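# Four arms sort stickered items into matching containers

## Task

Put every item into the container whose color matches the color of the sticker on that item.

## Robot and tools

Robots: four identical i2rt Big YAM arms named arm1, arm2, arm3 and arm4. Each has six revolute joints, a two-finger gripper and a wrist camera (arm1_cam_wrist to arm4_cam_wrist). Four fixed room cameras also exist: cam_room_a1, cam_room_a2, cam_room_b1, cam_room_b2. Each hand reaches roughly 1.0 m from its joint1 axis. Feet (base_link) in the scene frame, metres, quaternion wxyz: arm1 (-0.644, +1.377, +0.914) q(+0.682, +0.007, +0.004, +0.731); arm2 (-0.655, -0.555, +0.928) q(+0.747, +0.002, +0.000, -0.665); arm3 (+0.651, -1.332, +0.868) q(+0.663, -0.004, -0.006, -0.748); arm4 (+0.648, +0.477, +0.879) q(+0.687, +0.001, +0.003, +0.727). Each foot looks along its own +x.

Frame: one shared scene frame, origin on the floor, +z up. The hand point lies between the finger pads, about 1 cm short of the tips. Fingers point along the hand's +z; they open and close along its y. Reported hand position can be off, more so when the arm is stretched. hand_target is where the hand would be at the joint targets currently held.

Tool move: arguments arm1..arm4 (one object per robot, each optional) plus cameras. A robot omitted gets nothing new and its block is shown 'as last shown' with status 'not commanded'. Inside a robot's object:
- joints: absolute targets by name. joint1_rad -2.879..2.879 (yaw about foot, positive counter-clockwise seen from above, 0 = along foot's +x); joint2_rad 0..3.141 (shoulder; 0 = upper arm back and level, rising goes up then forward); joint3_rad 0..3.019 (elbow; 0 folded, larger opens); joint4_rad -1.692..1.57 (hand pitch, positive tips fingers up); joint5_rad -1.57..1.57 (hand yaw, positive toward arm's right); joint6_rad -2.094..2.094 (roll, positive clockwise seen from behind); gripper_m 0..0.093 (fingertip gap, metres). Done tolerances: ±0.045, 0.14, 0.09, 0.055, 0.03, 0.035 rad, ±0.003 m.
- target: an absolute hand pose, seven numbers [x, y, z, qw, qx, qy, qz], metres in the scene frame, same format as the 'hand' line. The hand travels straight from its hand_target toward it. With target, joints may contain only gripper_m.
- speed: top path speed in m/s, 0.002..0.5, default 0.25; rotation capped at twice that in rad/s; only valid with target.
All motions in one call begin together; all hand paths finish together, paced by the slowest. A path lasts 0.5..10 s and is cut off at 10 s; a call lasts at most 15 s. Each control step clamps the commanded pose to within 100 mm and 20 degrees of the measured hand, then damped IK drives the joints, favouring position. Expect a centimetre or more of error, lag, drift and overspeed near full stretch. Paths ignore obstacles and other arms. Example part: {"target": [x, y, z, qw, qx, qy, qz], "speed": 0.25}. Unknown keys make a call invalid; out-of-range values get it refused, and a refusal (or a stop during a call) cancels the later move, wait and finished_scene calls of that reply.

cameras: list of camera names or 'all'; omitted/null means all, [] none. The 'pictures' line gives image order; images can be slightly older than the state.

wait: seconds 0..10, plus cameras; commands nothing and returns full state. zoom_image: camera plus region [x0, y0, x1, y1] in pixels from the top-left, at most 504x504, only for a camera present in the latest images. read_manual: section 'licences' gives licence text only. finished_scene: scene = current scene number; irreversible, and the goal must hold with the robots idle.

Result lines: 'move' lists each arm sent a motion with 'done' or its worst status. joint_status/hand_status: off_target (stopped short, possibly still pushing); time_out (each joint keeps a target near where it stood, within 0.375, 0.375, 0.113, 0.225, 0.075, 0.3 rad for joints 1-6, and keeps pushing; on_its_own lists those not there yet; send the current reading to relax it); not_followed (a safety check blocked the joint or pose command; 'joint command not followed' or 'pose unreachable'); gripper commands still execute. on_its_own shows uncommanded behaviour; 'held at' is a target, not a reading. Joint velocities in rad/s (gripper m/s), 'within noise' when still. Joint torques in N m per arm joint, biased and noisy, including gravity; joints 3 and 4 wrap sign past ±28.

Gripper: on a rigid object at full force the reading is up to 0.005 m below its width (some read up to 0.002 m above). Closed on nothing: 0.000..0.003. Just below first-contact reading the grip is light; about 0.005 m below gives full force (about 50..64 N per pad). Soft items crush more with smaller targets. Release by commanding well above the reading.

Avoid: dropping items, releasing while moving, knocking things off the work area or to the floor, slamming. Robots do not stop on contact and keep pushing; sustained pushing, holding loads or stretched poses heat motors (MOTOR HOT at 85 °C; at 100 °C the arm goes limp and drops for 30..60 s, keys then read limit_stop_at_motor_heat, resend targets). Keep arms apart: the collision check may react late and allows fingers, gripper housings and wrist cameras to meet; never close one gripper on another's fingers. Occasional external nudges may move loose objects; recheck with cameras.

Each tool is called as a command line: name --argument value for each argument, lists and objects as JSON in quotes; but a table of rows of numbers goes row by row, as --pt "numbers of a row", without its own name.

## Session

move --arm1 '{"joints":{"joint1_rad":1.5,"joint2_rad":1.2,"joint3_rad":1.4,"joint4_rad":-0.9,"joint5_rad":0,"joint6_rad":0}}' --arm2 '{"joints":{"joint1_rad":-1.6,"joint2_rad":1.2,"joint3_rad":1.4,"joint4_rad":-0.9,"joint5_rad":0,"joint6_rad":0}}' --arm3 '{"joints":{"joint1_rad":1.5,"joint2_rad":1.2,"joint3_rad":1.4,"joint4_rad":-0.9,"joint5_rad":0,"joint6_rad":0}}' --arm4 '{"joints":{"joint1_rad":-1.5,"joint2_rad":1.2,"joint3_rad":1.4,"joint4_rad":-0.9,"joint5_rad":0,"joint6_rad":0}}'

Scene clock: 1.90 s.
Joint torques (N m): arm1=[-1.9 -7.12 14.34 2.07 0.08 0] | arm2=[0.91 -12.34 12.68 2.66 -0.04 -0.09] | arm3=[1.44 -11.05 11.9 2 0.12 -0.11] | arm4=[1.03 -11.52 11.1 1.7 0.04 0.17]
Motor temperatures (°C): arm1=[20 23 27 23 21 21 21] | arm2=[23 24 26 22 22 20 23] | arm3=[24 23 24 23 24 23 23] | arm4=[22 21 23 22 24 21 24]
Heat: arm1: hottest joint3_rad 27 °C; arm2: hottest joint3_rad 26 °C; arm3: hottest joint1_rad 24 °C; arm4: hottest joint5_rad 24 °C.
move: arm1 done; arm2 done; arm3 done; arm4 done
Joint velocities: within noise
arm1.joint_positions: joint1_rad=+1.499 joint2_rad=+1.208 joint3_rad=+1.372 joint4_rad=-0.914 joint5_rad=-0.002 joint6_rad=+0.007 gripper_m=+0.09398
arm1.joint_status: all done
arm1.hand: x=-1.1449 y=+1.3779 z=+1.3252 quat_wxyz=(+0.000, +0.914, -0.004, -0.406) (m; scene frame)
arm1.hand_target: x=-1.1474 y=+1.3778 z=+1.3474 quat_wxyz=(-0.002, +0.903, -0.001, -0.429) (m; scene frame)
arm1.hand_status: not commanded
arm2.joint_positions: joint1_rad=-1.603 joint2_rad=+1.214 joint3_rad=+1.390 joint4_rad=-0.911 joint5_rad=+0.000 joint6_rad=+0.015 gripper_m=+0.09399
arm2.joint_status: all done
arm2.hand: x=-1.1659 y=-0.5993 z=+1.3382 quat_wxyz=(-0.019, -0.914, -0.032, +0.405) (m; scene frame)
arm2.hand_target: x=-1.1643 y=-0.6010 z=+1.3525 quat_wxyz=(-0.017, -0.906, -0.040, +0.420) (m; scene frame)
arm2.hand_status: not commanded
arm3.joint_positions: joint1_rad=+1.496 joint2_rad=+1.205 joint3_rad=+1.378 joint4_rad=-0.912 joint5_rad=-0.002 joint6_rad=+0.006 gripper_m=+0.09398
arm3.joint_status: all done
arm3.hand: x=+1.1487 y=-1.4246 z=+1.2776 quat_wxyz=(-0.403, -0.089, -0.910, +0.043) (m; scene frame)
arm3.hand_target: x=+1.1514 y=-1.4234 z=+1.2948 quat_wxyz=(-0.421, -0.084, -0.902, +0.046) (m; scene frame)
arm3.hand_status: not commanded
arm4.joint_positions: joint1_rad=-1.504 joint2_rad=+1.208 joint3_rad=+1.376 joint4_rad=-0.915 joint5_rad=+0.001 joint6_rad=-0.012 gripper_m=+0.09398
arm4.joint_status: all done
arm4.hand: x=+1.1540 y=+0.5406 z=+1.2821 quat_wxyz=(-0.398, +0.063, -0.915, -0.020) (m; scene frame)
arm4.hand_target: x=+1.1563 y=+0.5430 z=+1.3020 quat_wxyz=(-0.419, +0.058, -0.906, -0.025) (m; scene frame)
arm4.hand_status: not commanded
pictures: arm1_cam_wrist, arm2_cam_wrist, arm3_cam_wrist, arm4_cam_wrist, cam_room_a1, cam_room_a2, cam_room_b1, cam_room_b2
Images, in order (width x height): arm1_cam_wrist 672x504, arm2_cam_wrist 672x504, arm3_cam_wrist 672x504, arm4_cam_wrist 672x504, cam_room_a1 672x504, cam_room_a2 672x504, cam_room_b1 672x504, cam_room_b2 672x504.

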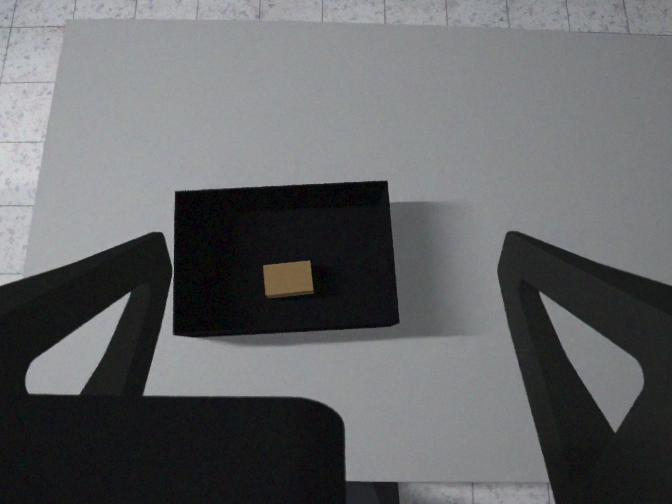

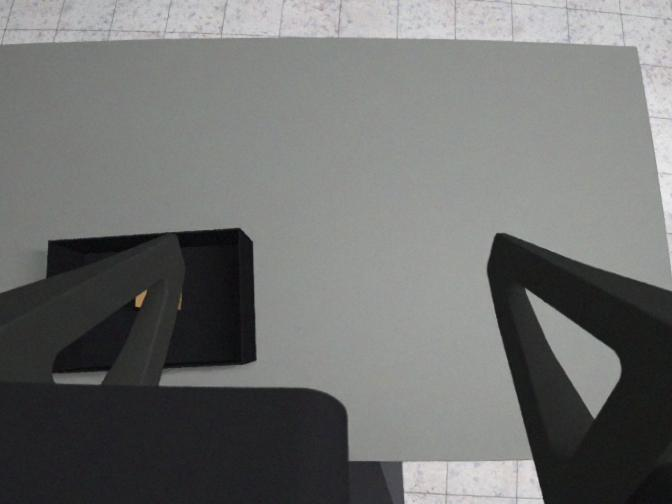

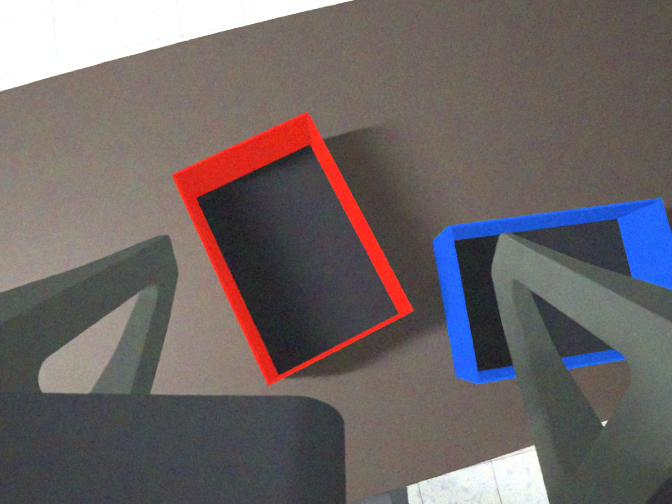

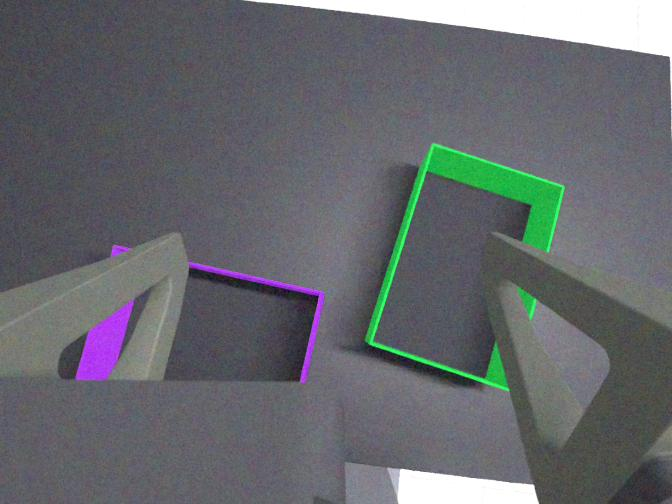

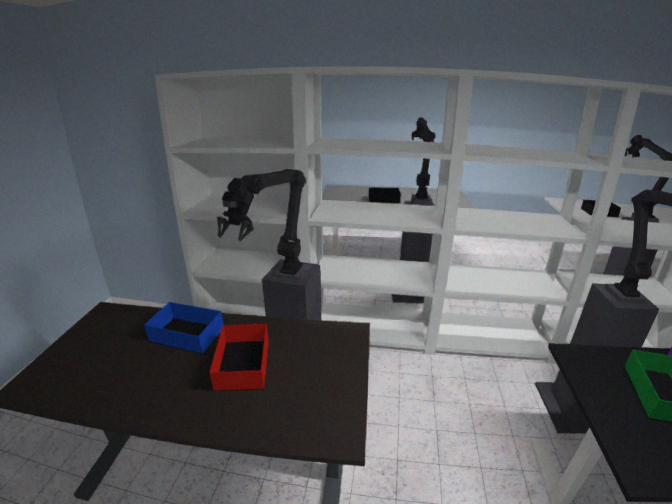

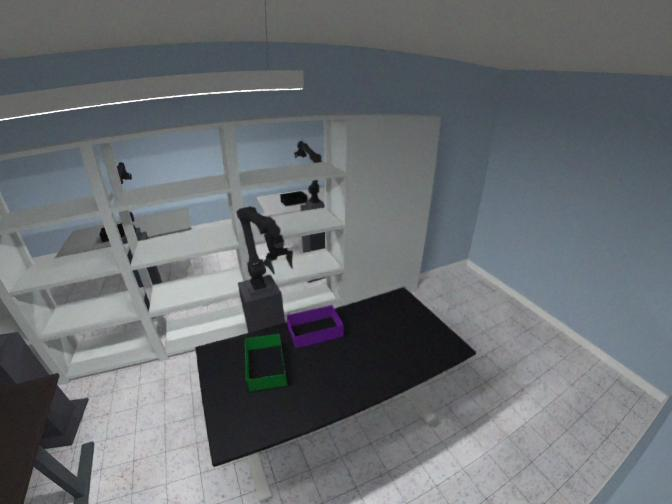

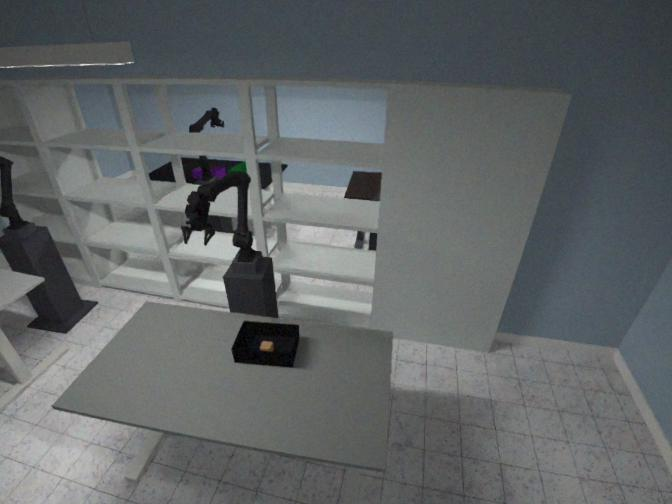

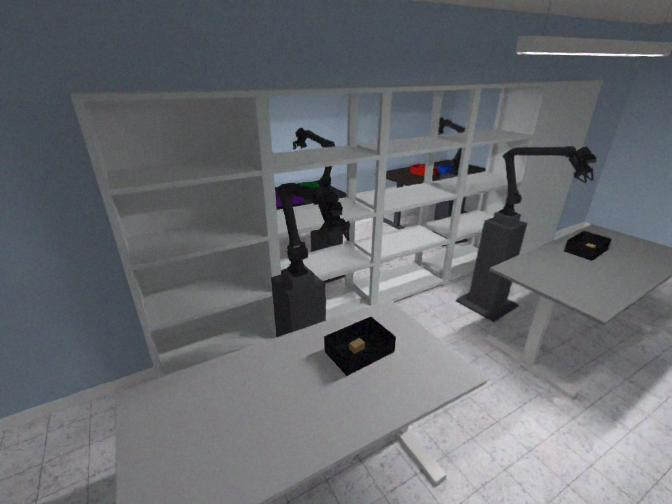

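zoom_image --camera "arm1_cam_wrist" --region '[240, 240, 340, 315]'

zoom_image --camera "arm2_cam_wrist" --region '[110, 250, 210, 325]'

zoom_image --camera "cam_room_b1" --region '[235, 325, 295, 370]'

zoom_image --camera "cam_room_b2" --region '[325, 320, 395, 373]'

Scaled by 5.040.

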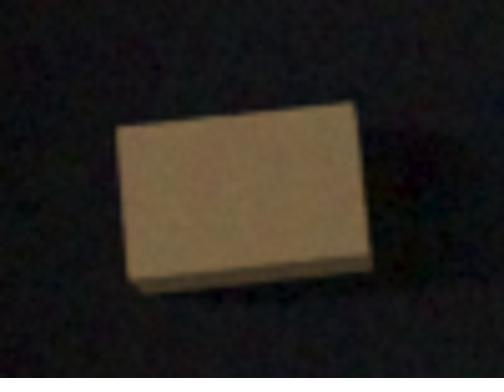

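Scaled by 5.040.

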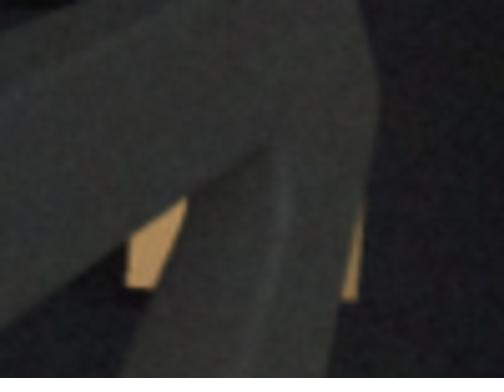

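Scaled by 8.400.

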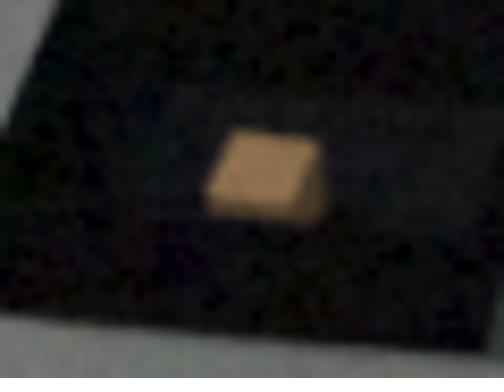

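Scaled by 7.200.

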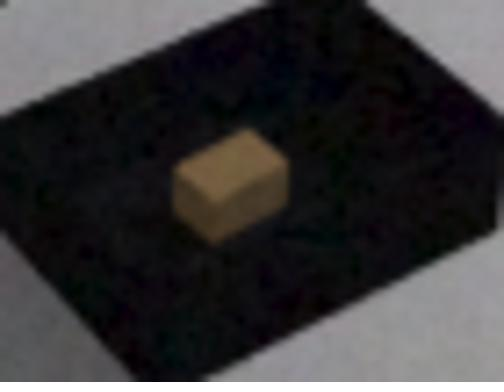

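move --arm1 '{"target":[-1.225,1.308,0.93,0,0.9988,0.048,0]}' --arm2 '{"target":[-1.20,-0.845,0.98,0,1,0,0]}' --arm3 '{"joints":{"joint1_rad":-2.25,"joint2_rad":0.6,"joint3_rad":1.1,"joint4_rad":-1.3}}' --arm4 '{"joints":{"joint1_rad":0.92,"joint2_rad":0.6,"joint3_rad":1.1,"joint4_rad":-1.3}}' --cameras '["arm1_cam_wrist","arm2_cam_wrist"]'

Scene clock: 28.33 s.
Joint torques (N m): arm1=[-1.14 -16.67 13.41 -0.09 -0.05 0.11] | arm2=[0.85 -21.13 14.15 0.12 -0.09 0.2] | arm3=[0.5 -0.5 8.84 1.09 -0.06 -0.1] | arm4=[0.85 0.62 8.92 0.69 0.12 0.17]
Motor temperatures (°C): arm1=[20 24 32 23 21 21 21] | arm2=[23 25 29 22 22 20 23] | arm3=[24 24 26 23 24 23 23] | arm4=[22 22 31 22 24 21 24]
Heat: arm1: hottest joint3_rad 32 °C; arm2: hottest joint3_rad 29 °C; arm3: hottest joint3_rad 26 °C; arm4: hottest joint3_rad 31 °C.
move: arm1 off_target; arm2 off_target; arm3 done; arm4 done
Joint velocities: within noise
arm1.joint_positions: joint1_rad=+1.611 joint2_rad=+2.045 joint3_rad=+1.484 joint4_rad=-1.073 joint5_rad=-0.003 joint6_rad=+0.014 gripper_m=+0.09398
arm1.joint_status: not commanded
arm1.hand: x=-1.2036 y=+1.3159 z=+0.9103 quat_wxyz=(-0.002, +0.999, +0.047, +0.024) (m; scene frame)
arm1.hand_target: x=-1.2238 y=+1.3081 z=+0.9305 quat_wxyz=(+0.000, +0.999, +0.048, +0.000) (m; scene frame)
arm1.hand_status: off_target (0.030 m and 2.7 deg from the pose sent, 0.409 m and 48.3 deg at the start)
arm2.joint_positions: joint1_rad=-1.200 joint2_rad=+2.040 joint3_rad=+1.641 joint4_rad=-1.195 joint5_rad=+0.001 joint6_rad=+0.473 gripper_m=+0.09399
arm2.joint_status: not commanded
arm2.hand: x=-1.1852 y=-0.8362 z=+0.9696 quat_wxyz=(+0.007, -1.000, -0.007, -0.011) (m; scene frame)
arm2.hand_target: x=-1.1993 y=-0.8446 z=+0.9803 quat_wxyz=(+0.000, -1.000, +0.000, +0.000) (m; scene frame)
arm2.hand_status: off_target (0.020 m and 1.7 deg from the pose sent, 0.436 m and 48.0 deg at the start)
arm3.joint_positions: joint1_rad=-2.239 joint2_rad=+0.604 joint3_rad=+1.103 joint4_rad=-1.292 joint5_rad=+0.002 joint6_rad=+0.005 gripper_m=+0.09402
arm3.joint_status: all done
arm3.hand: x=+0.4704 y=-1.1432 z=+1.2737 quat_wxyz=(+0.140, -0.854, +0.361, +0.347) (m; scene frame)
arm3.hand_target: x=+0.4737 y=-1.1433 z=+1.2719 quat_wxyz=(+0.141, -0.855, +0.363, +0.343) (m; scene frame)
arm3.hand_status: not commanded
arm4.joint_positions: joint1_rad=+0.917 joint2_rad=+0.596 joint3_rad=+1.095 joint4_rad=-1.287 joint5_rad=-0.002 joint6_rad=-0.012 gripper_m=+0.09402
arm4.joint_status: all done
arm4.hand: x=+0.4387 y=+0.6224 z=+1.2874 quat_wxyz=(-0.111, +0.884, -0.267, -0.366) (m; scene frame)
arm4.hand_target: x=+0.4395 y=+0.6214 z=+1.2869 quat_wxyz=(-0.108, +0.885, -0.272, -0.361) (m; scene frame)
arm4.hand_status: not commanded
pictures: arm1_cam_wrist, arm2_cam_wrist
Images, in order (width x height): arm1_cam_wrist 672x504, arm2_cam_wrist 672x504.

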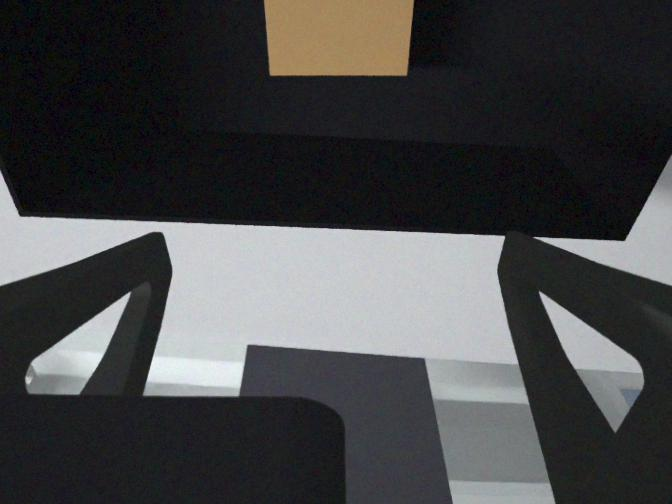

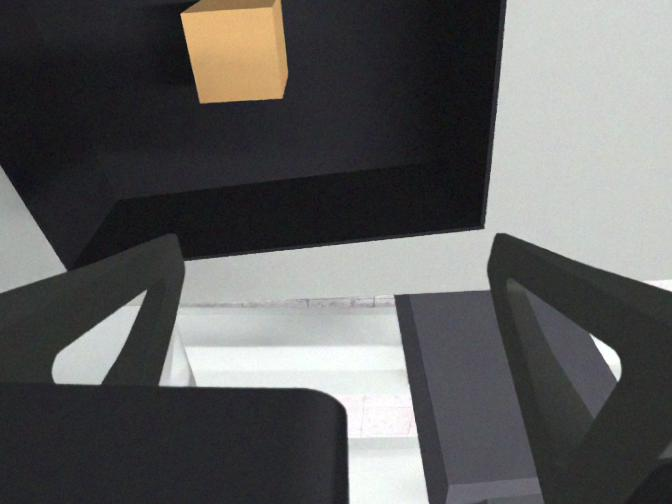

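move --arm1 '{"target":[-1.255,1.303,0.84,0,0.9988,0.048,0],"speed":0.2}' --arm2 '{"target":[-1.208,-0.896,0.84,0,0.999,0.0436,0],"speed":0.2}' --cameras '["arm1_cam_wrist","arm2_cam_wrist"]'

Scene clock: 39.03 s.
Joint torques (N m): arm1=[-1.14 -16.91 12.42 0.49 -0.02 0.11] | arm2=[0.97 -22.12 12.67 1.1 -0.08 -0.01] | arm3=[0.44 -0.5 8.83 1.06 -0.07 -0.1] | arm4=[0.85 0.62 8.9 0.65 0.14 0.19]
Motor temperatures (°C): arm1=[20 25 33 23 21 21 21] | arm2=[23 25 31 22 22 20 23] | arm3=[24 23 26 23 24 23 23] | arm4=[22 22 31 22 24 21 24]
Heat: arm1: hottest joint3_rad 33 °C; arm2: hottest joint3_rad 31 °C; arm3: hottest joint3_rad 26 °C; arm4: hottest joint3_rad 31 °C.
move: arm1 off_target; arm2 off_target
Joint velocities: within noise
arm1.joint_positions: joint1_rad=+1.612 joint2_rad=+2.225 joint3_rad=+1.556 joint4_rad=-0.969 joint5_rad=-0.003 joint6_rad=+0.017 gripper_m=+0.09398
arm1.joint_status: not commanded
arm1.hand: x=-1.2309 y=+1.3129 z=+0.8306 quat_wxyz=(-0.002, +0.999, +0.046, +0.026) (m; scene frame)
arm1.hand_target: x=-1.2540 y=+1.3029 z=+0.8408 quat_wxyz=(+0.000, +0.999, +0.048, +0.000) (m; scene frame)
arm1.hand_status: off_target (0.028 m and 2.9 deg from the pose sent, 0.088 m and 2.7 deg at the start)
arm2.joint_positions: joint1_rad=-1.137 joint2_rad=+2.282 joint3_rad=+1.690 joint4_rad=-1.011 joint5_rad=+0.001 joint6_rad=+0.474 gripper_m=+0.09399
arm2.joint_status: not commanded
arm2.hand: x=-1.1919 y=-0.8840 z=+0.8405 quat_wxyz=(+0.010, -0.999, -0.038, -0.014) (m; scene frame)
arm2.hand_target: x=-1.2072 y=-0.8957 z=+0.8406 quat_wxyz=(+0.000, -0.999, -0.044, +0.000) (m; scene frame)
arm2.hand_status: off_target (0.020 m and 2.1 deg from the pose sent, 0.145 m and 4.4 deg at the start)
arm3.joint_positions: joint1_rad=-2.239 joint2_rad=+0.604 joint3_rad=+1.103 joint4_rad=-1.293 joint5_rad=+0.002 joint6_rad=+0.005 gripper_m=+0.09402
arm3.joint_status: not commanded
arm3.hand: x=+0.4704 y=-1.1433 z=+1.2737 quat_wxyz=(+0.140, -0.855, +0.361, +0.347) (m; scene frame)
arm3.hand_target: x=+0.4738 y=-1.1433 z=+1.2719 quat_wxyz=(+0.141, -0.855, +0.363, +0.343) (m; scene frame)
arm3.hand_status: not commanded
arm4: as last shown
pictures: arm1_cam_wrist, arm2_cam_wrist
Images, in order (width x height): arm1_cam_wrist 672x504, arm2_cam_wrist 672x504.

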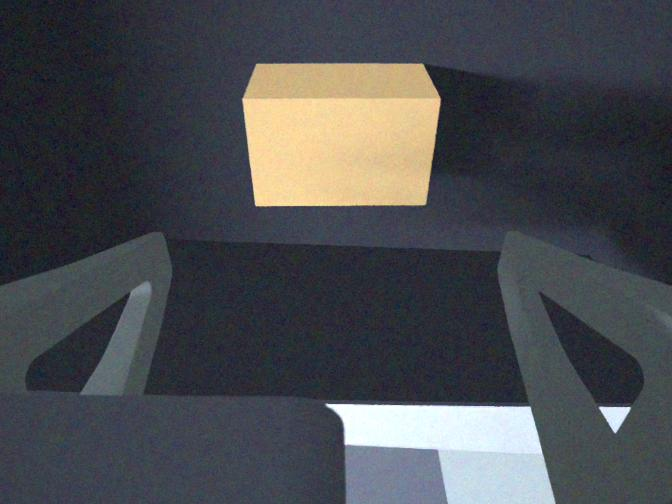

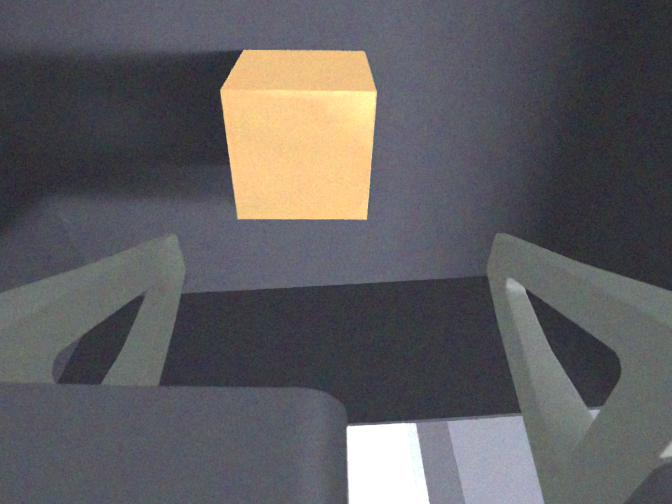

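move --arm1 '{"target":[-1.267,1.304,0.77,0,0.9988,0.048,0],"speed":0.12}' --arm2 '{"target":[-1.220,-0.907,0.766,0,0.999,0.0436,0],"speed":0.12}' --cameras '["arm1_cam_wrist","arm2_cam_wrist"]'

Scene clock: 46.50 s.
Joint torques (N m): arm1=[-0.5 -17.61 11.67 0.77 -0.05 0.04] | arm2=[1.32 -22.83 12.11 1.09 -0.08 0.03] | arm3=[0.56 -0.38 8.9 1.09 -0.07 -0.11] | arm4=[0.73 0.5 8.85 0.65 0.17 0.16]
Motor temperatures (°C): arm1=[20 25 32 23 21 21 21] | arm2=[23 25 32 22 22 20 23] | arm3=[24 23 26 23 24 23 23] | arm4=[22 22 32 22 24 21 24]
Heat: arm1: hottest joint3_rad 32 °C; arm2: hottest joint3_rad 32 °C; arm3: hottest joint3_rad 26 °C; arm4: hottest joint3_rad 32 °C.
move: arm1 off_target; arm2 off_target
Joint velocities: within noise
arm1.joint_positions: joint1_rad=+1.612 joint2_rad=+2.366 joint3_rad=+1.606 joint4_rad=-0.877 joint5_rad=-0.003 joint6_rad=+0.017 gripper_m=+0.09398
arm1.joint_status: not commanded
arm1.hand: x=-1.2430 y=+1.3119 z=+0.7619 quat_wxyz=(-0.002, +0.999, +0.046, +0.025) (m; scene frame)
arm1.hand_target: x=-1.2659 y=+1.3040 z=+0.7707 quat_wxyz=(+0.000, +0.999, +0.048, +0.000) (m; scene frame)
arm1.hand_status: off_target (0.027 m and 2.9 deg from the pose sent, 0.071 m and 3.0 deg at the start)
arm2.joint_positions: joint1_rad=-1.137 joint2_rad=+2.433 joint3_rad=+1.771 joint4_rad=-0.934 joint5_rad=+0.001 joint6_rad=+0.474 gripper_m=+0.09399
arm2.joint_status: not commanded
arm2.hand: x=-1.2078 y=-0.8936 z=+0.7706 quat_wxyz=(+0.008, -0.999, -0.038, -0.012) (m; scene frame)
arm2.hand_target: x=-1.2192 y=-0.9067 z=+0.7665 quat_wxyz=(+0.000, -0.999, -0.044, +0.000) (m; scene frame)
arm2.hand_status: off_target (0.019 m and 1.8 deg from the pose sent, 0.083 m and 2.1 deg at the start)
arm3, arm4: as last shown
pictures: arm1_cam_wrist, arm2_cam_wrist
Images, in order (width x height): arm1_cam_wrist 672x504, arm2_cam_wrist 672x504.

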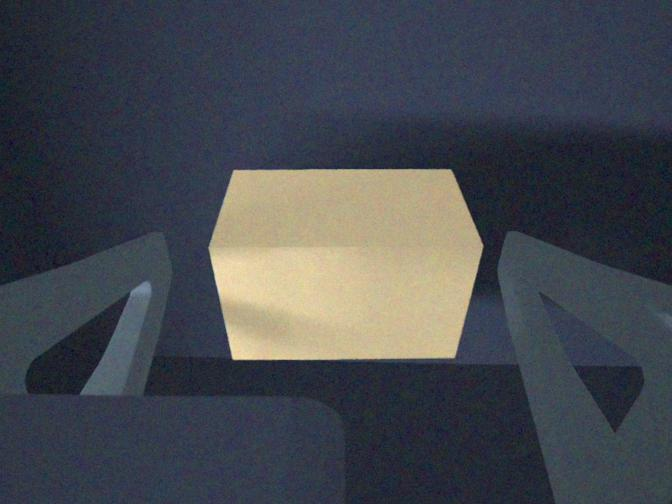

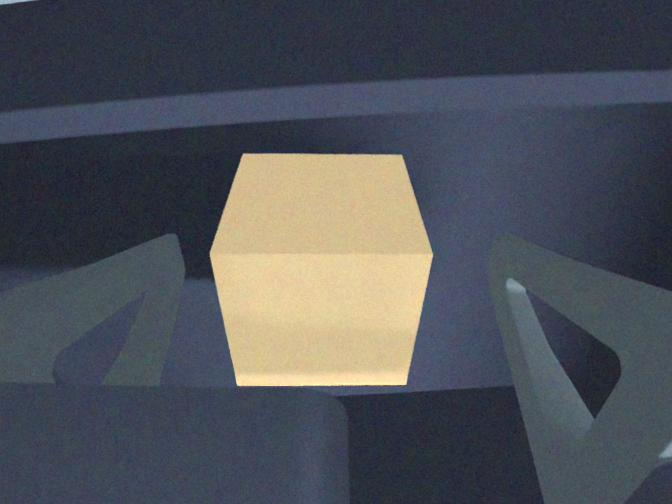

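move --arm1 '{"target":[-1.267,1.304,0.763,0,0.9988,0.048,0],"speed":0.1}' --arm2 '{"joints":{"gripper_m":0.035}}' --cameras '[]'

move --arm1 '{"joints":{"gripper_m":0.045}}' --arm2 '{"target":[-1.12,-0.86,1.12,0,0.999,0.0436,0]}' --cameras '["arm1_cam_wrist","arm2_cam_wrist"]'

move --arm1 '{"target":[-1.16,1.32,1.12,0,0.9988,0.048,0]}' --cameras '["arm1_cam_wrist","cam_room_b1"]'

Scene clock: 52.17 s.
Joint torques (N m): arm1=[-0.79 -16.67 11.9 0.81 -0.01 0.07] | arm2=[1.32 -22.71 12.18 1.07 -0.04 0.03] | arm3=[0.5 -0.38 8.87 1.1 -0.07 -0.1] | arm4=[1.2 0.85 8.77 0.64 0.17 0.16]
Motor temperatures (°C): arm1=[20 25 32 23 21 21 21] | arm2=[23 26 32 22 22 20 23] | arm3=[24 23 26 23 24 23 23] | arm4=[22 22 32 22 24 21 24]
Heat: arm1: hottest joint3_rad 32 °C; arm2: hottest joint3_rad 32 °C; arm3: hottest joint3_rad 26 °C; arm4: hottest joint3_rad 32 °C.
move: arm1 off_target; arm2 off_target
Joint velocities: within noise
arm1.joint_positions: joint1_rad=+1.612 joint2_rad=+2.366 joint3_rad=+1.606 joint4_rad=-0.865 joint5_rad=-0.003 joint6_rad=+0.017 gripper_m=+0.09398
arm1.joint_status: not commanded
arm1.hand: x=-1.2458 y=+1.3116 z=+0.7618 quat_wxyz=(-0.002, +0.999, +0.046, +0.019) (m; scene frame)
arm1.hand_target: x=-1.2661 y=+1.3040 z=+0.7636 quat_wxyz=(+0.000, +0.999, +0.048, +0.000) (m; scene frame)
arm1.hand_status: off_target (0.023 m and 2.3 deg from the pose sent, 0.025 m and 2.9 deg at the start)
arm2.joint_positions: joint1_rad=-1.137 joint2_rad=+2.433 joint3_rad=+1.771 joint4_rad=-0.934 joint5_rad=+0.000 joint6_rad=+0.474 gripper_m=+0.05308
arm2.joint_status: gripper_m off_target (ended at +0.05310, target +0.03500)
arm2.hand: x=-1.2078 y=-0.8939 z=+0.7706 quat_wxyz=(+0.008, -0.999, -0.038, -0.012) (m; scene frame)
arm2.hand_target: x=-1.2192 y=-0.9067 z=+0.7665 quat_wxyz=(+0.000, -0.999, -0.044, +0.000) (m; scene frame)
arm2.hand_status: not commanded
arm3, arm4: as last shown
pictures: none
No camera images: "cameras" was empty.

Scene clock: 54.23 s.
Joint torques (N m): arm1=[-1.49 -17.2 11.96 0.91 -0.03 0.1] | arm2=[1.44 -19.08 14.54 0.08 -0.06 0.23] | arm3=[0.38 -0.38 8.83 1.07 -0.07 -0.1] | arm4=[0.79 0.62 8.94 0.64 0.15 0.16]
Motor temperatures (°C): arm1=[20 25 32 23 21 21 21] | arm2=[23 26 32 22 22 20 23] | arm3=[24 23 26 23 24 23 23] | arm4=[22 22 32 22 24 21 24]
Heat: arm1: hottest joint3_rad 32 °C; arm2: hottest joint3_rad 32 °C; arm3: hottest joint3_rad 26 °C; arm4: hottest joint3_rad 32 °C.
move: arm1 off_target; arm2 off_target
Joint velocities: within noise
arm1.joint_positions: joint1_rad=+1.612 joint2_rad=+2.366 joint3_rad=+1.607 joint4_rad=-0.865 joint5_rad=-0.003 joint6_rad=+0.017 gripper_m=+0.06722
arm1.joint_status: gripper_m off_target (ended at +0.06725, target +0.04500)
arm1.hand: x=-1.2461 y=+1.3116 z=+0.7620 quat_wxyz=(-0.002, +0.999, +0.046, +0.019) (m; scene frame)
arm1.hand_target: x=-1.2661 y=+1.3040 z=+0.7637 quat_wxyz=(+0.000, +0.999, +0.048, +0.000) (m; scene frame)
arm1.hand_status: not commanded
arm2.joint_positions: joint1_rad=-1.117 joint2_rad=+1.798 joint3_rad=+1.635 joint4_rad=-1.438 joint5_rad=+0.000 joint6_rad=+0.478 gripper_m=+0.05308
arm2.joint_status: not commanded
arm2.hand: x=-1.1124 y=-0.8488 z=+1.1026 quat_wxyz=(+0.009, -0.999, -0.047, -0.014) (m; scene frame)
arm2.hand_target: x=-1.1193 y=-0.8597 z=+1.1199 quat_wxyz=(+0.000, -0.999, -0.044, +0.000) (m; scene frame)
arm2.hand_status: off_target (0.022 m and 2.0 deg from the pose sent, 0.362 m and 1.7 deg at the start)
arm3, arm4: as last shown
pictures: arm1_cam_wrist, arm2_cam_wrist
Images, in order (width x height): arm1_cam_wrist 672x504, arm2_cam_wrist 672x504.

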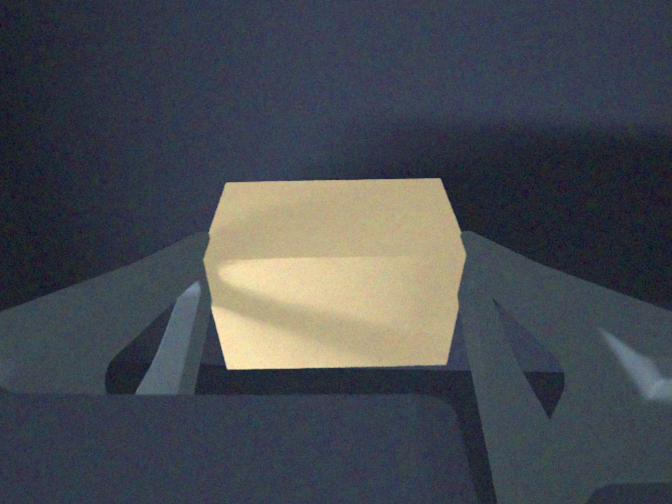

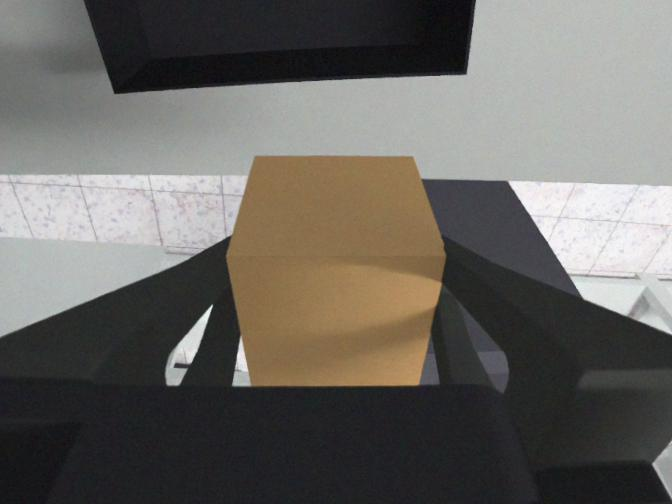

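Scene clock: 56.40 s.
Joint torques (N m): arm1=[-1.67 -13.74 14.93 -0.02 0 -0.03] | arm2=[1.44 -19.19 14.5 0.05 -0.05 0.21] | arm3=[0.5 -0.38 8.85 1.1 -0.08 -0.09] | arm4=[1.26 0.62 9.01 0.53 0.19 0.17]
Motor temperatures (°C): arm1=[20 25 32 23 21 21 21] | arm2=[23 26 32 22 22 20 23] | arm3=[24 23 26 23 24 23 23] | arm4=[22 22 32 22 24 21 24]
Heat: arm1: hottest joint3_rad 32 °C; arm2: hottest joint3_rad 32 °C; arm3: hottest joint3_rad 26 °C; arm4: hottest joint3_rad 32 °C.
move: arm1 off_target
Joint velocities: within noise
arm1.joint_positions: joint1_rad=+1.612 joint2_rad=+1.731 joint3_rad=+1.538 joint4_rad=-1.443 joint5_rad=-0.003 joint6_rad=+0.017 gripper_m=+0.06722
arm1.joint_status: not commanded
arm1.hand: x=-1.1460 y=+1.3212 z=+1.0969 quat_wxyz=(-0.002, +0.999, +0.046, +0.025) (m; scene frame)
arm1.hand_target: x=-1.1589 y=+1.3201 z=+1.1200 quat_wxyz=(+0.000, +0.999, +0.048, +0.000) (m; scene frame)
arm1.hand_status: off_target (0.027 m and 2.8 deg from the pose sent, 0.368 m and 2.2 deg at the start)
arm2, arm3, arm4: as last shown
arm2.hand: x=-1.1124 y=-0.8488 z=+1.1026 quat_wxyz=(+0.009, -0.999, -0.046, -0.014) (m; scene frame)
pictures: arm1_cam_wrist, cam_room_b1
Images, in order (width x height): arm1_cam_wrist 672x504, cam_room_b1 672x504.

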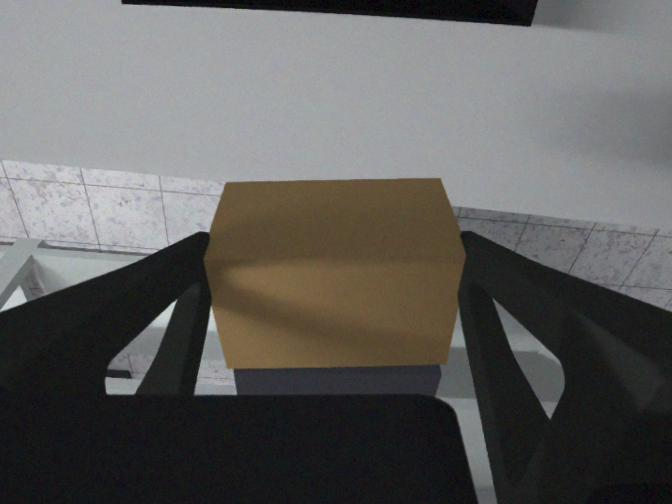

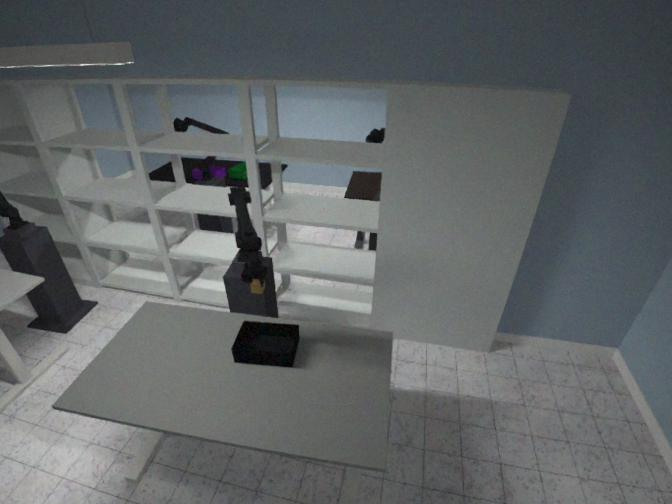

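move --arm1 '{"joints":{"joint2_rad":1.4,"joint4_rad":0.5}}' --arm2 '{"joints":{"joint2_rad":1.4,"joint4_rad":0.5}}' --cameras '["cam_room_b1","cam_room_b2"]'

Scene clock: 60.87 s.
Joint torques (N m): arm1=[-2.02 -9.05 15.04 1.89 -0.01 -0.06] | arm2=[1.38 -12.04 13.72 2.65 -0.14 0.18] | arm3=[0.38 -0.38 8.85 1.14 -0.07 -0.1] | arm4=[0.91 0.56 8.87 0.64 0.12 0.15]
Motor temperatures (°C): arm1=[20 25 32 23 21 21 21] | arm2=[23 26 33 22 22 20 23] | arm3=[24 23 26 23 24 23 23] | arm4=[22 22 32 22 24 21 24]
Heat: arm1: hottest joint3_rad 32 °C; arm2: hottest joint3_rad 33 °C; arm3: hottest joint3_rad 26 °C; arm4: hottest joint3_rad 32 °C.
move: arm1 done; arm2 done
Joint velocities: within noise
arm1.joint_positions: joint1_rad=+1.612 joint2_rad=+1.398 joint3_rad=+1.551 joint4_rad=+0.480 joint5_rad=-0.003 joint6_rad=+0.017 gripper_m=+0.06722
arm1.joint_status: all done
arm1.hand: x=-1.2288 y=+1.3097 z=+1.6415 quat_wxyz=(+0.056, +0.445, +0.024, -0.894) (m; scene frame)
arm1.hand_target: x=-1.2180 y=+1.3113 z=+1.6669 quat_wxyz=(+0.055, +0.419, +0.024, -0.906) (m; scene frame)
arm1.hand_status: not commanded
arm2.joint_positions: joint1_rad=-1.117 joint2_rad=+1.384 joint3_rad=+1.654 joint4_rad=+0.478 joint5_rad=+0.000 joint6_rad=+0.478 gripper_m=+0.05306
arm2.joint_status: all done
arm2.hand: x=-1.1340 y=-0.8639 z=+1.7105 quat_wxyz=(-0.458, -0.401, -0.020, +0.793) (m; scene frame)
arm2.hand_target: x=-1.1296 y=-0.8676 z=+1.7220 quat_wxyz=(-0.472, -0.385, -0.019, +0.793) (m; scene frame)
arm2.hand_status: not commanded
arm3, arm4: as last shown
pictures: cam_room_b1, cam_room_b2
Images, in order (width x height): cam_room_b1 672x504, cam_room_b2 672x504.

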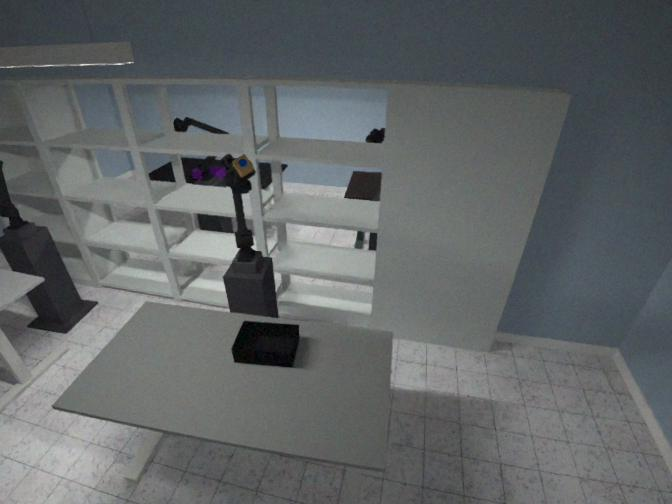

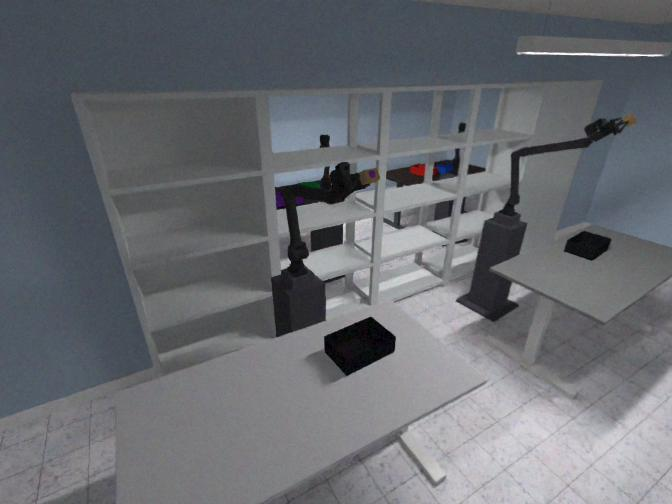

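move --arm1 '{"joints":{"joint1_rad":-2.257,"joint2_rad":0.8,"joint3_rad":1.4,"joint4_rad":-1.6,"joint5_rad":0,"joint6_rad":1.5}}' --arm2 '{"joints":{"joint1_rad":1.28,"joint2_rad":0.8,"joint3_rad":1.4,"joint4_rad":-1.6,"joint5_rad":0,"joint6_rad":0.6}}' --cameras '["arm1_cam_wrist","arm2_cam_wrist"]'

move --arm1 '{"target":[-0.31,1.135,1.08,0,0.8834,0.4687,0],"speed":0.25}' --arm2 '{"target":[-0.31,-0.62,1.075,0,0.3939,0.9191,0],"speed":0.25}' --cameras '["arm1_cam_wrist","arm2_cam_wrist"]'

Scene clock: 73.57 s.
Joint torques (N m): arm1=[-2.2 -0.15 11.85 0.91 0.08 0.05] | arm2=[1.03 -3.78 10.36 1.37 0.19 0.18] | arm3=[0.44 -0.32 8.85 1.09 -0.07 -0.09] | arm4=[1.03 0.85 8.83 0.76 0.16 0.19]
Motor temperatures (°C): arm1=[20 25 33 23 21 21 22] | arm2=[23 26 33 22 22 20 24] | arm3=[24 23 27 23 24 23 23] | arm4=[22 22 33 22 24 21 24]
Heat: arm1: hottest joint3_rad 33 °C; arm2: hottest joint3_rad 33 °C; arm3: hottest joint3_rad 27 °C; arm4: hottest joint3_rad 33 °C.
move: arm1 done; arm2 done
Joint velocities: within noise
arm1.joint_positions: joint1_rad=-2.250 joint2_rad=+0.812 joint3_rad=+1.377 joint4_rad=-1.592 joint5_rad=+0.000 joint6_rad=+1.492 gripper_m=+0.06731
arm1.joint_status: all done
arm1.hand: x=-0.4239 y=+1.2264 z=+1.3567 quat_wxyz=(-0.238, -0.837, -0.480, -0.109) (m; scene frame)
arm1.hand_target: x=-0.4291 y=+1.2282 z=+1.3686 quat_wxyz=(-0.250, -0.838, -0.472, -0.114) (m; scene frame)
arm1.hand_status: not commanded
arm2.joint_positions: joint1_rad=+1.276 joint2_rad=+0.813 joint3_rad=+1.396 joint4_rad=-1.588 joint5_rad=-0.003 joint6_rad=+0.586 gripper_m=+0.05307
arm2.joint_status: all done
arm2.hand: x=-0.3986 y=-0.6030 z=+1.3833 quat_wxyz=(-0.273, -0.358, -0.891, -0.060) (m; scene frame)
arm2.hand_target: x=-0.4051 y=-0.6013 z=+1.3868 quat_wxyz=(-0.276, -0.362, -0.888, -0.061) (m; scene frame)
arm2.hand_status: not commanded
arm3, arm4: as last shown
pictures: arm1_cam_wrist, arm2_cam_wrist
Images, in order (width x height): arm1_cam_wrist 672x504, arm2_cam_wrist 672x504.

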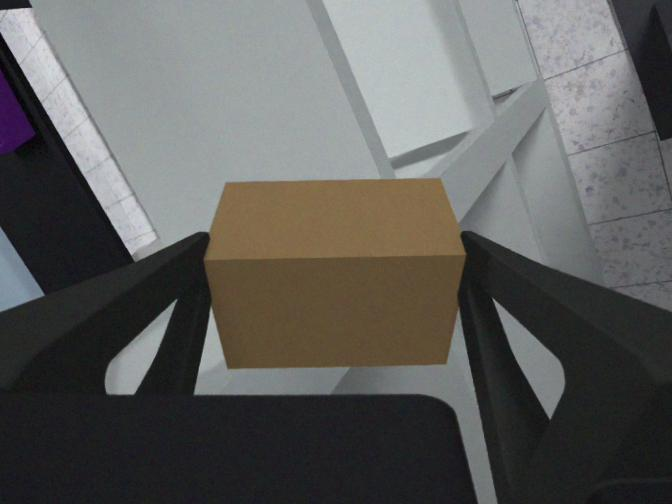

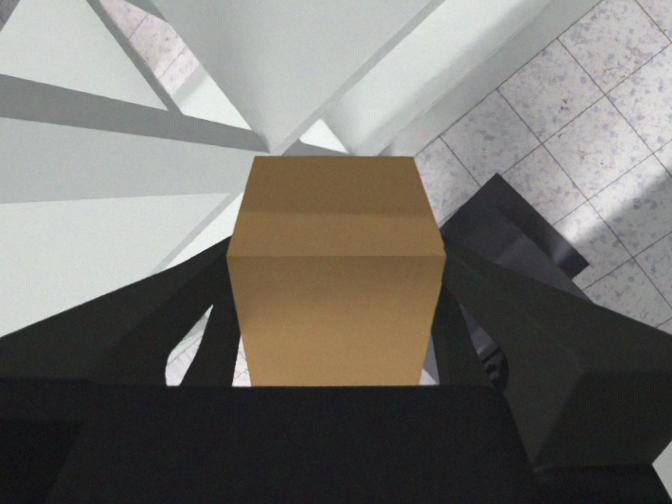

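Scene clock: 75.53 s.
Joint torques (N m): arm1=[-2.9 -9.7 12.1 0.59 0.05 0.12] | arm2=[0.56 -10.81 9.77 1.14 0.17 0.2] | arm3=[0.73 -0.26 8.87 1.07 -0.07 -0.1] | arm4=[1.26 0.56 8.88 0.59 0.15 0.15]
Motor temperatures (°C): arm1=[20 25 33 23 21 21 22] | arm2=[23 26 33 22 22 20 24] | arm3=[24 23 27 23 24 23 23] | arm4=[22 22 33 22 24 21 24]
Heat: arm1: hottest joint3_rad 33 °C; arm2: hottest joint3_rad 33 °C; arm3: hottest joint3_rad 27 °C; arm4: hottest joint3_rad 33 °C.
move: arm1 off_target; arm2 done
Joint velocities: within noise
arm1.joint_positions: joint1_rad=-2.261 joint2_rad=+1.448 joint3_rad=+1.148 joint4_rad=-1.308 joint5_rad=-0.005 joint6_rad=+1.525 gripper_m=+0.06731
arm1.joint_status: not commanded
arm1.hand: x=-0.3168 y=+1.1452 z=+1.0647 quat_wxyz=(+0.022, -0.879, -0.477, +0.012) (m; scene frame)
arm1.hand_target: x=-0.3105 y=+1.1353 z=+1.0801 quat_wxyz=(+0.000, -0.883, -0.469, +0.000) (m; scene frame)
arm1.hand_status: off_target (0.020 m and 3.1 deg from the pose sent, 0.313 m and 30.6 deg at the start)
arm2.joint_positions: joint1_rad=+1.276 joint2_rad=+1.311 joint3_rad=+0.989 joint4_rad=-1.260 joint5_rad=+0.001 joint6_rad=+0.614 gripper_m=+0.05307
arm2.joint_status: not commanded
arm2.hand: x=-0.3113 y=-0.6183 z=+1.0759 quat_wxyz=(+0.005, -0.386, -0.923, +0.000) (m; scene frame)
arm2.hand_target: x=-0.3100 y=-0.6200 z=+1.0751 quat_wxyz=(+0.000, -0.394, -0.919, +0.000) (m; scene frame)
arm2.hand_status: done (0.002 m and 1.2 deg from the pose sent, 0.321 m and 32.6 deg at the start)
arm3: as last shown
arm4.joint_positions: joint1_rad=+0.917 joint2_rad=+0.596 joint3_rad=+1.095 joint4_rad=-1.287 joint5_rad=-0.002 joint6_rad=-0.012 gripper_m=+0.09402
arm4.joint_status: not commanded
arm4.hand: x=+0.4387 y=+0.6224 z=+1.2874 quat_wxyz=(-0.111, +0.884, -0.267, -0.366) (m; scene frame)
arm4.hand_target: x=+0.4395 y=+0.6214 z=+1.2869 quat_wxyz=(-0.108, +0.885, -0.272, -0.361) (m; scene frame)
arm4.hand_status: not commanded
pictures: arm1_cam_wrist, arm2_cam_wrist
Images, in order (width x height): arm1_cam_wrist 672x504, arm2_cam_wrist 672x504.

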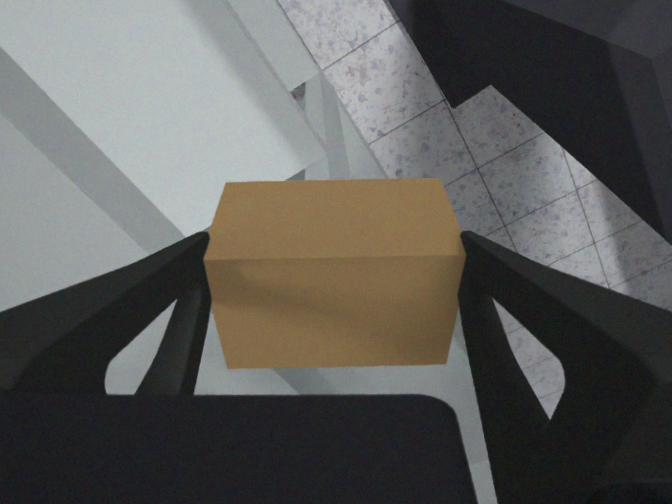

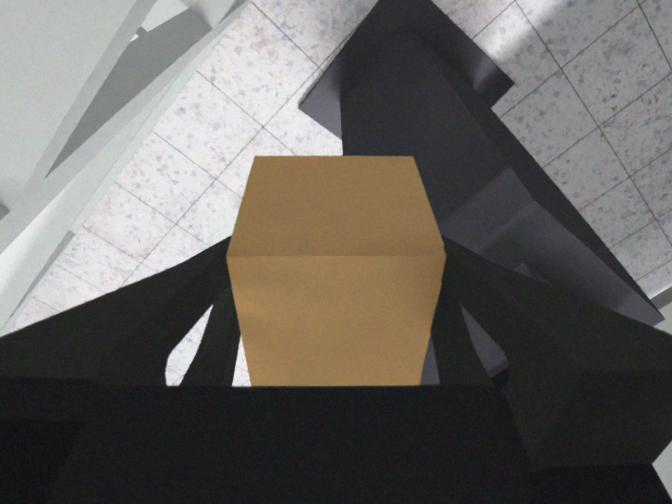

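move --arm1 '{"target":[-0.05,0.95,1.065,0,0.8834,0.4687,0],"speed":0.2}' --arm2 '{"target":[0.05,-0.70,1.06,0,0.3939,0.9191,0],"speed":0.2}' --cameras '["arm1_cam_wrist","arm2_cam_wrist"]'

move --arm1 '{"target":[-0.05,0.95,1.03,0,0.8834,0.4687,0],"speed":0.07}' --arm2 '{"target":[0.05,-0.70,1.015,0,0.3939,0.9191,0],"speed":0.07}' --cameras '["arm1_cam_wrist","arm2_cam_wrist"]'

Scene clock: 82.77 s.
Joint torques (N m): arm1=[-2.49 -20.89 15.98 -0.16 0.05 0.11] | arm2=[0.03 -23.77 15.72 0.12 0.18 0.03] | arm3=[0.56 -0.38 8.92 1.13 -0.06 -0.09] | arm4=[0.67 0.38 8.83 0.69 0.15 0.16]
Motor temperatures (°C): arm1=[20 25 34 23 21 21 22] | arm2=[23 26 33 22 22 20 24] | arm3=[24 23 27 23 24 23 23] | arm4=[22 21 33 22 24 21 24]
Heat: arm1: hottest joint3_rad 34 °C; arm2: hottest joint3_rad 33 °C; arm3: hottest joint3_rad 27 °C; arm4: hottest joint3_rad 33 °C.
move: arm1 off_target; arm2 off_target
Joint velocities: within noise
arm1.joint_positions: joint1_rad=-2.261 joint2_rad=+2.368 joint3_rad=+2.473 joint4_rad=-1.686 joint5_rad=-0.005 joint6_rad=+1.532 gripper_m=+0.06731
arm1.joint_status: not commanded
arm1.hand: x=-0.0578 y=+0.9596 z=+1.0443 quat_wxyz=(+0.011, -0.880, -0.474, +0.006) (m; scene frame)
arm1.hand_target: x=-0.0514 y=+0.9509 z=+1.0649 quat_wxyz=(-0.011, -0.883, -0.469, -0.005) (m; scene frame)
arm1.hand_status: off_target (0.024 m and 1.6 deg from the pose sent, 0.331 m and 3.1 deg at the start; a joint's target at an end of its range on 26 of 84 steps)
arm2.joint_positions: joint1_rad=+1.263 joint2_rad=+2.326 joint3_rad=+2.366 joint4_rad=-1.628 joint5_rad=+0.001 joint6_rad=+0.614 gripper_m=+0.05307
arm2.joint_status: not commanded
arm2.hand: x=+0.0400 y=-0.6906 z=+1.0585 quat_wxyz=(+0.008, -0.392, -0.920, +0.000) (m; scene frame)
arm2.hand_target: x=+0.0492 y=-0.6998 z=+1.0598 quat_wxyz=(-0.001, -0.394, -0.919, +0.000) (m; scene frame)
arm2.hand_status: off_target (0.014 m and 0.9 deg from the pose sent, 0.371 m and 1.2 deg at the start)
arm3.joint_positions: joint1_rad=-2.239 joint2_rad=+0.604 joint3_rad=+1.103 joint4_rad=-1.293 joint5_rad=+0.002 joint6_rad=+0.005 gripper_m=+0.09402
arm3.joint_status: not commanded
arm3.hand: x=+0.4704 y=-1.1433 z=+1.2737 quat_wxyz=(+0.140, -0.855, +0.361, +0.347) (m; scene frame)
arm3.hand_target: x=+0.4738 y=-1.1433 z=+1.2719 quat_wxyz=(+0.141, -0.855, +0.363, +0.343) (m; scene frame)
arm3.hand_status: not commanded
arm4: as last shown
pictures: arm1_cam_wrist, arm2_cam_wrist
Images, in order (width x height): arm1_cam_wrist 672x504, arm2_cam_wrist 672x504.

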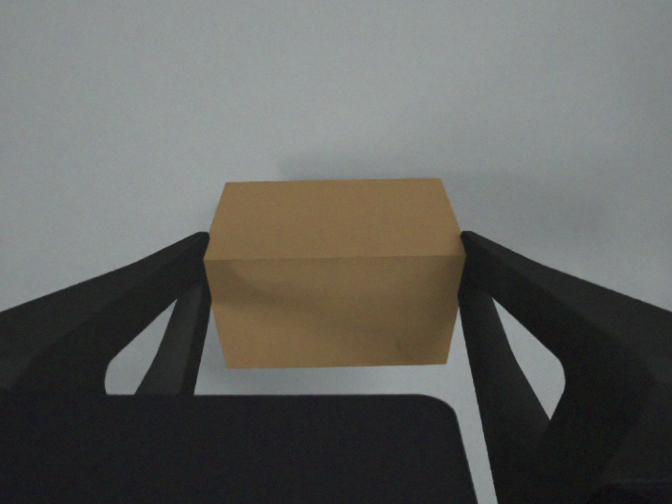

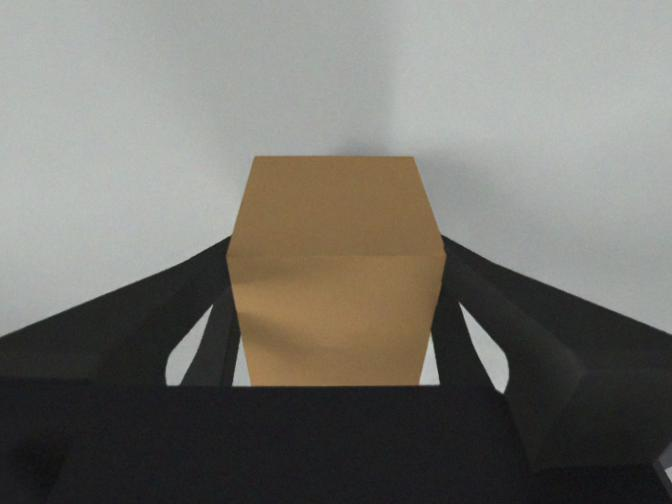

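Scene clock: 84.00 s.
Joint torques (N m): arm1=[-2.61 -20.42 11.28 0.75 0.01 0.08] | arm2=[-0.03 -23.88 9.61 1.32 0.17 0.02] | arm3=[0.56 -0.32 8.87 1.14 -0.06 -0.09] | arm4=[1.14 0.21 8.94 0.68 0.19 0.14]
Motor temperatures (°C): arm1=[20 25 34 23 21 21 22] | arm2=[23 26 33 22 22 20 24] | arm3=[24 23 27 23 24 23 23] | arm4=[22 21 33 22 24 21 24]
Heat: arm1: hottest joint3_rad 34 °C; arm2: hottest joint3_rad 33 °C; arm3: hottest joint3_rad 27 °C; arm4: hottest joint3_rad 33 °C.
move: arm1 done; arm2 off_target
Joint velocities: within noise
arm1.joint_positions: joint1_rad=-2.261 joint2_rad=+2.379 joint3_rad=+2.473 joint4_rad=-1.656 joint5_rad=-0.005 joint6_rad=+1.532 gripper_m=+0.06731
arm1.joint_status: not commanded
arm1.hand: x=-0.0519 y=+0.9554 z=+1.0369 quat_wxyz=(+0.002, -0.880, -0.474, +0.002) (m; scene frame)
arm1.hand_target: x=-0.0502 y=+0.9500 z=+1.0300 quat_wxyz=(+0.000, -0.883, -0.469, +0.000) (m; scene frame)
arm1.hand_status: done (0.009 m and 0.8 deg from the pose sent, 0.019 m and 1.6 deg at the start)
arm2.joint_positions: joint1_rad=+1.263 joint2_rad=+2.326 joint3_rad=+2.323 joint4_rad=-1.539 joint5_rad=+0.001 joint6_rad=+0.614 gripper_m=+0.05307
arm2.joint_status: not commanded
arm2.hand: x=+0.0515 y=-0.6927 z=+1.0423 quat_wxyz=(-0.015, -0.392, -0.920, -0.005) (m; scene frame)
arm2.hand_target: x=+0.0492 y=-0.6997 z=+1.0153 quat_wxyz=(+0.000, -0.394, -0.919, +0.000) (m; scene frame)
arm2.hand_status: off_target (0.028 m and 1.8 deg from the pose sent, 0.046 m and 0.9 deg at the start)
arm3, arm4: as last shown
pictures: arm1_cam_wrist, arm2_cam_wrist
Images, in order (width x height): arm1_cam_wrist 672x504, arm2_cam_wrist 672x504.

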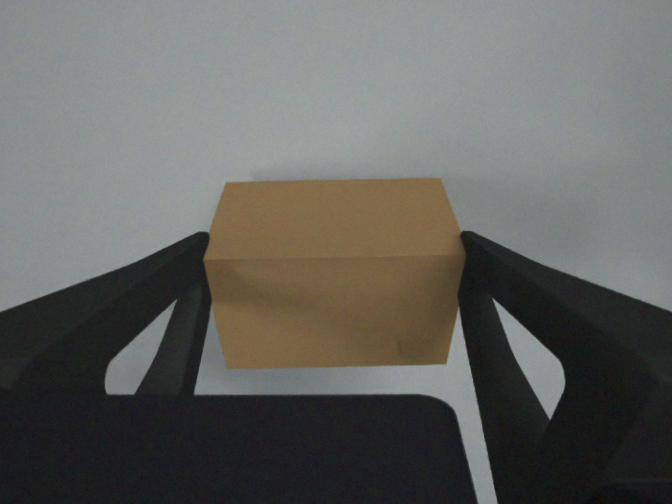

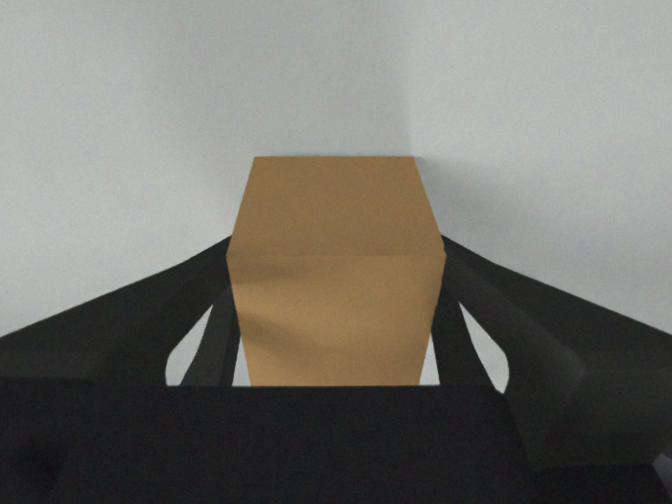

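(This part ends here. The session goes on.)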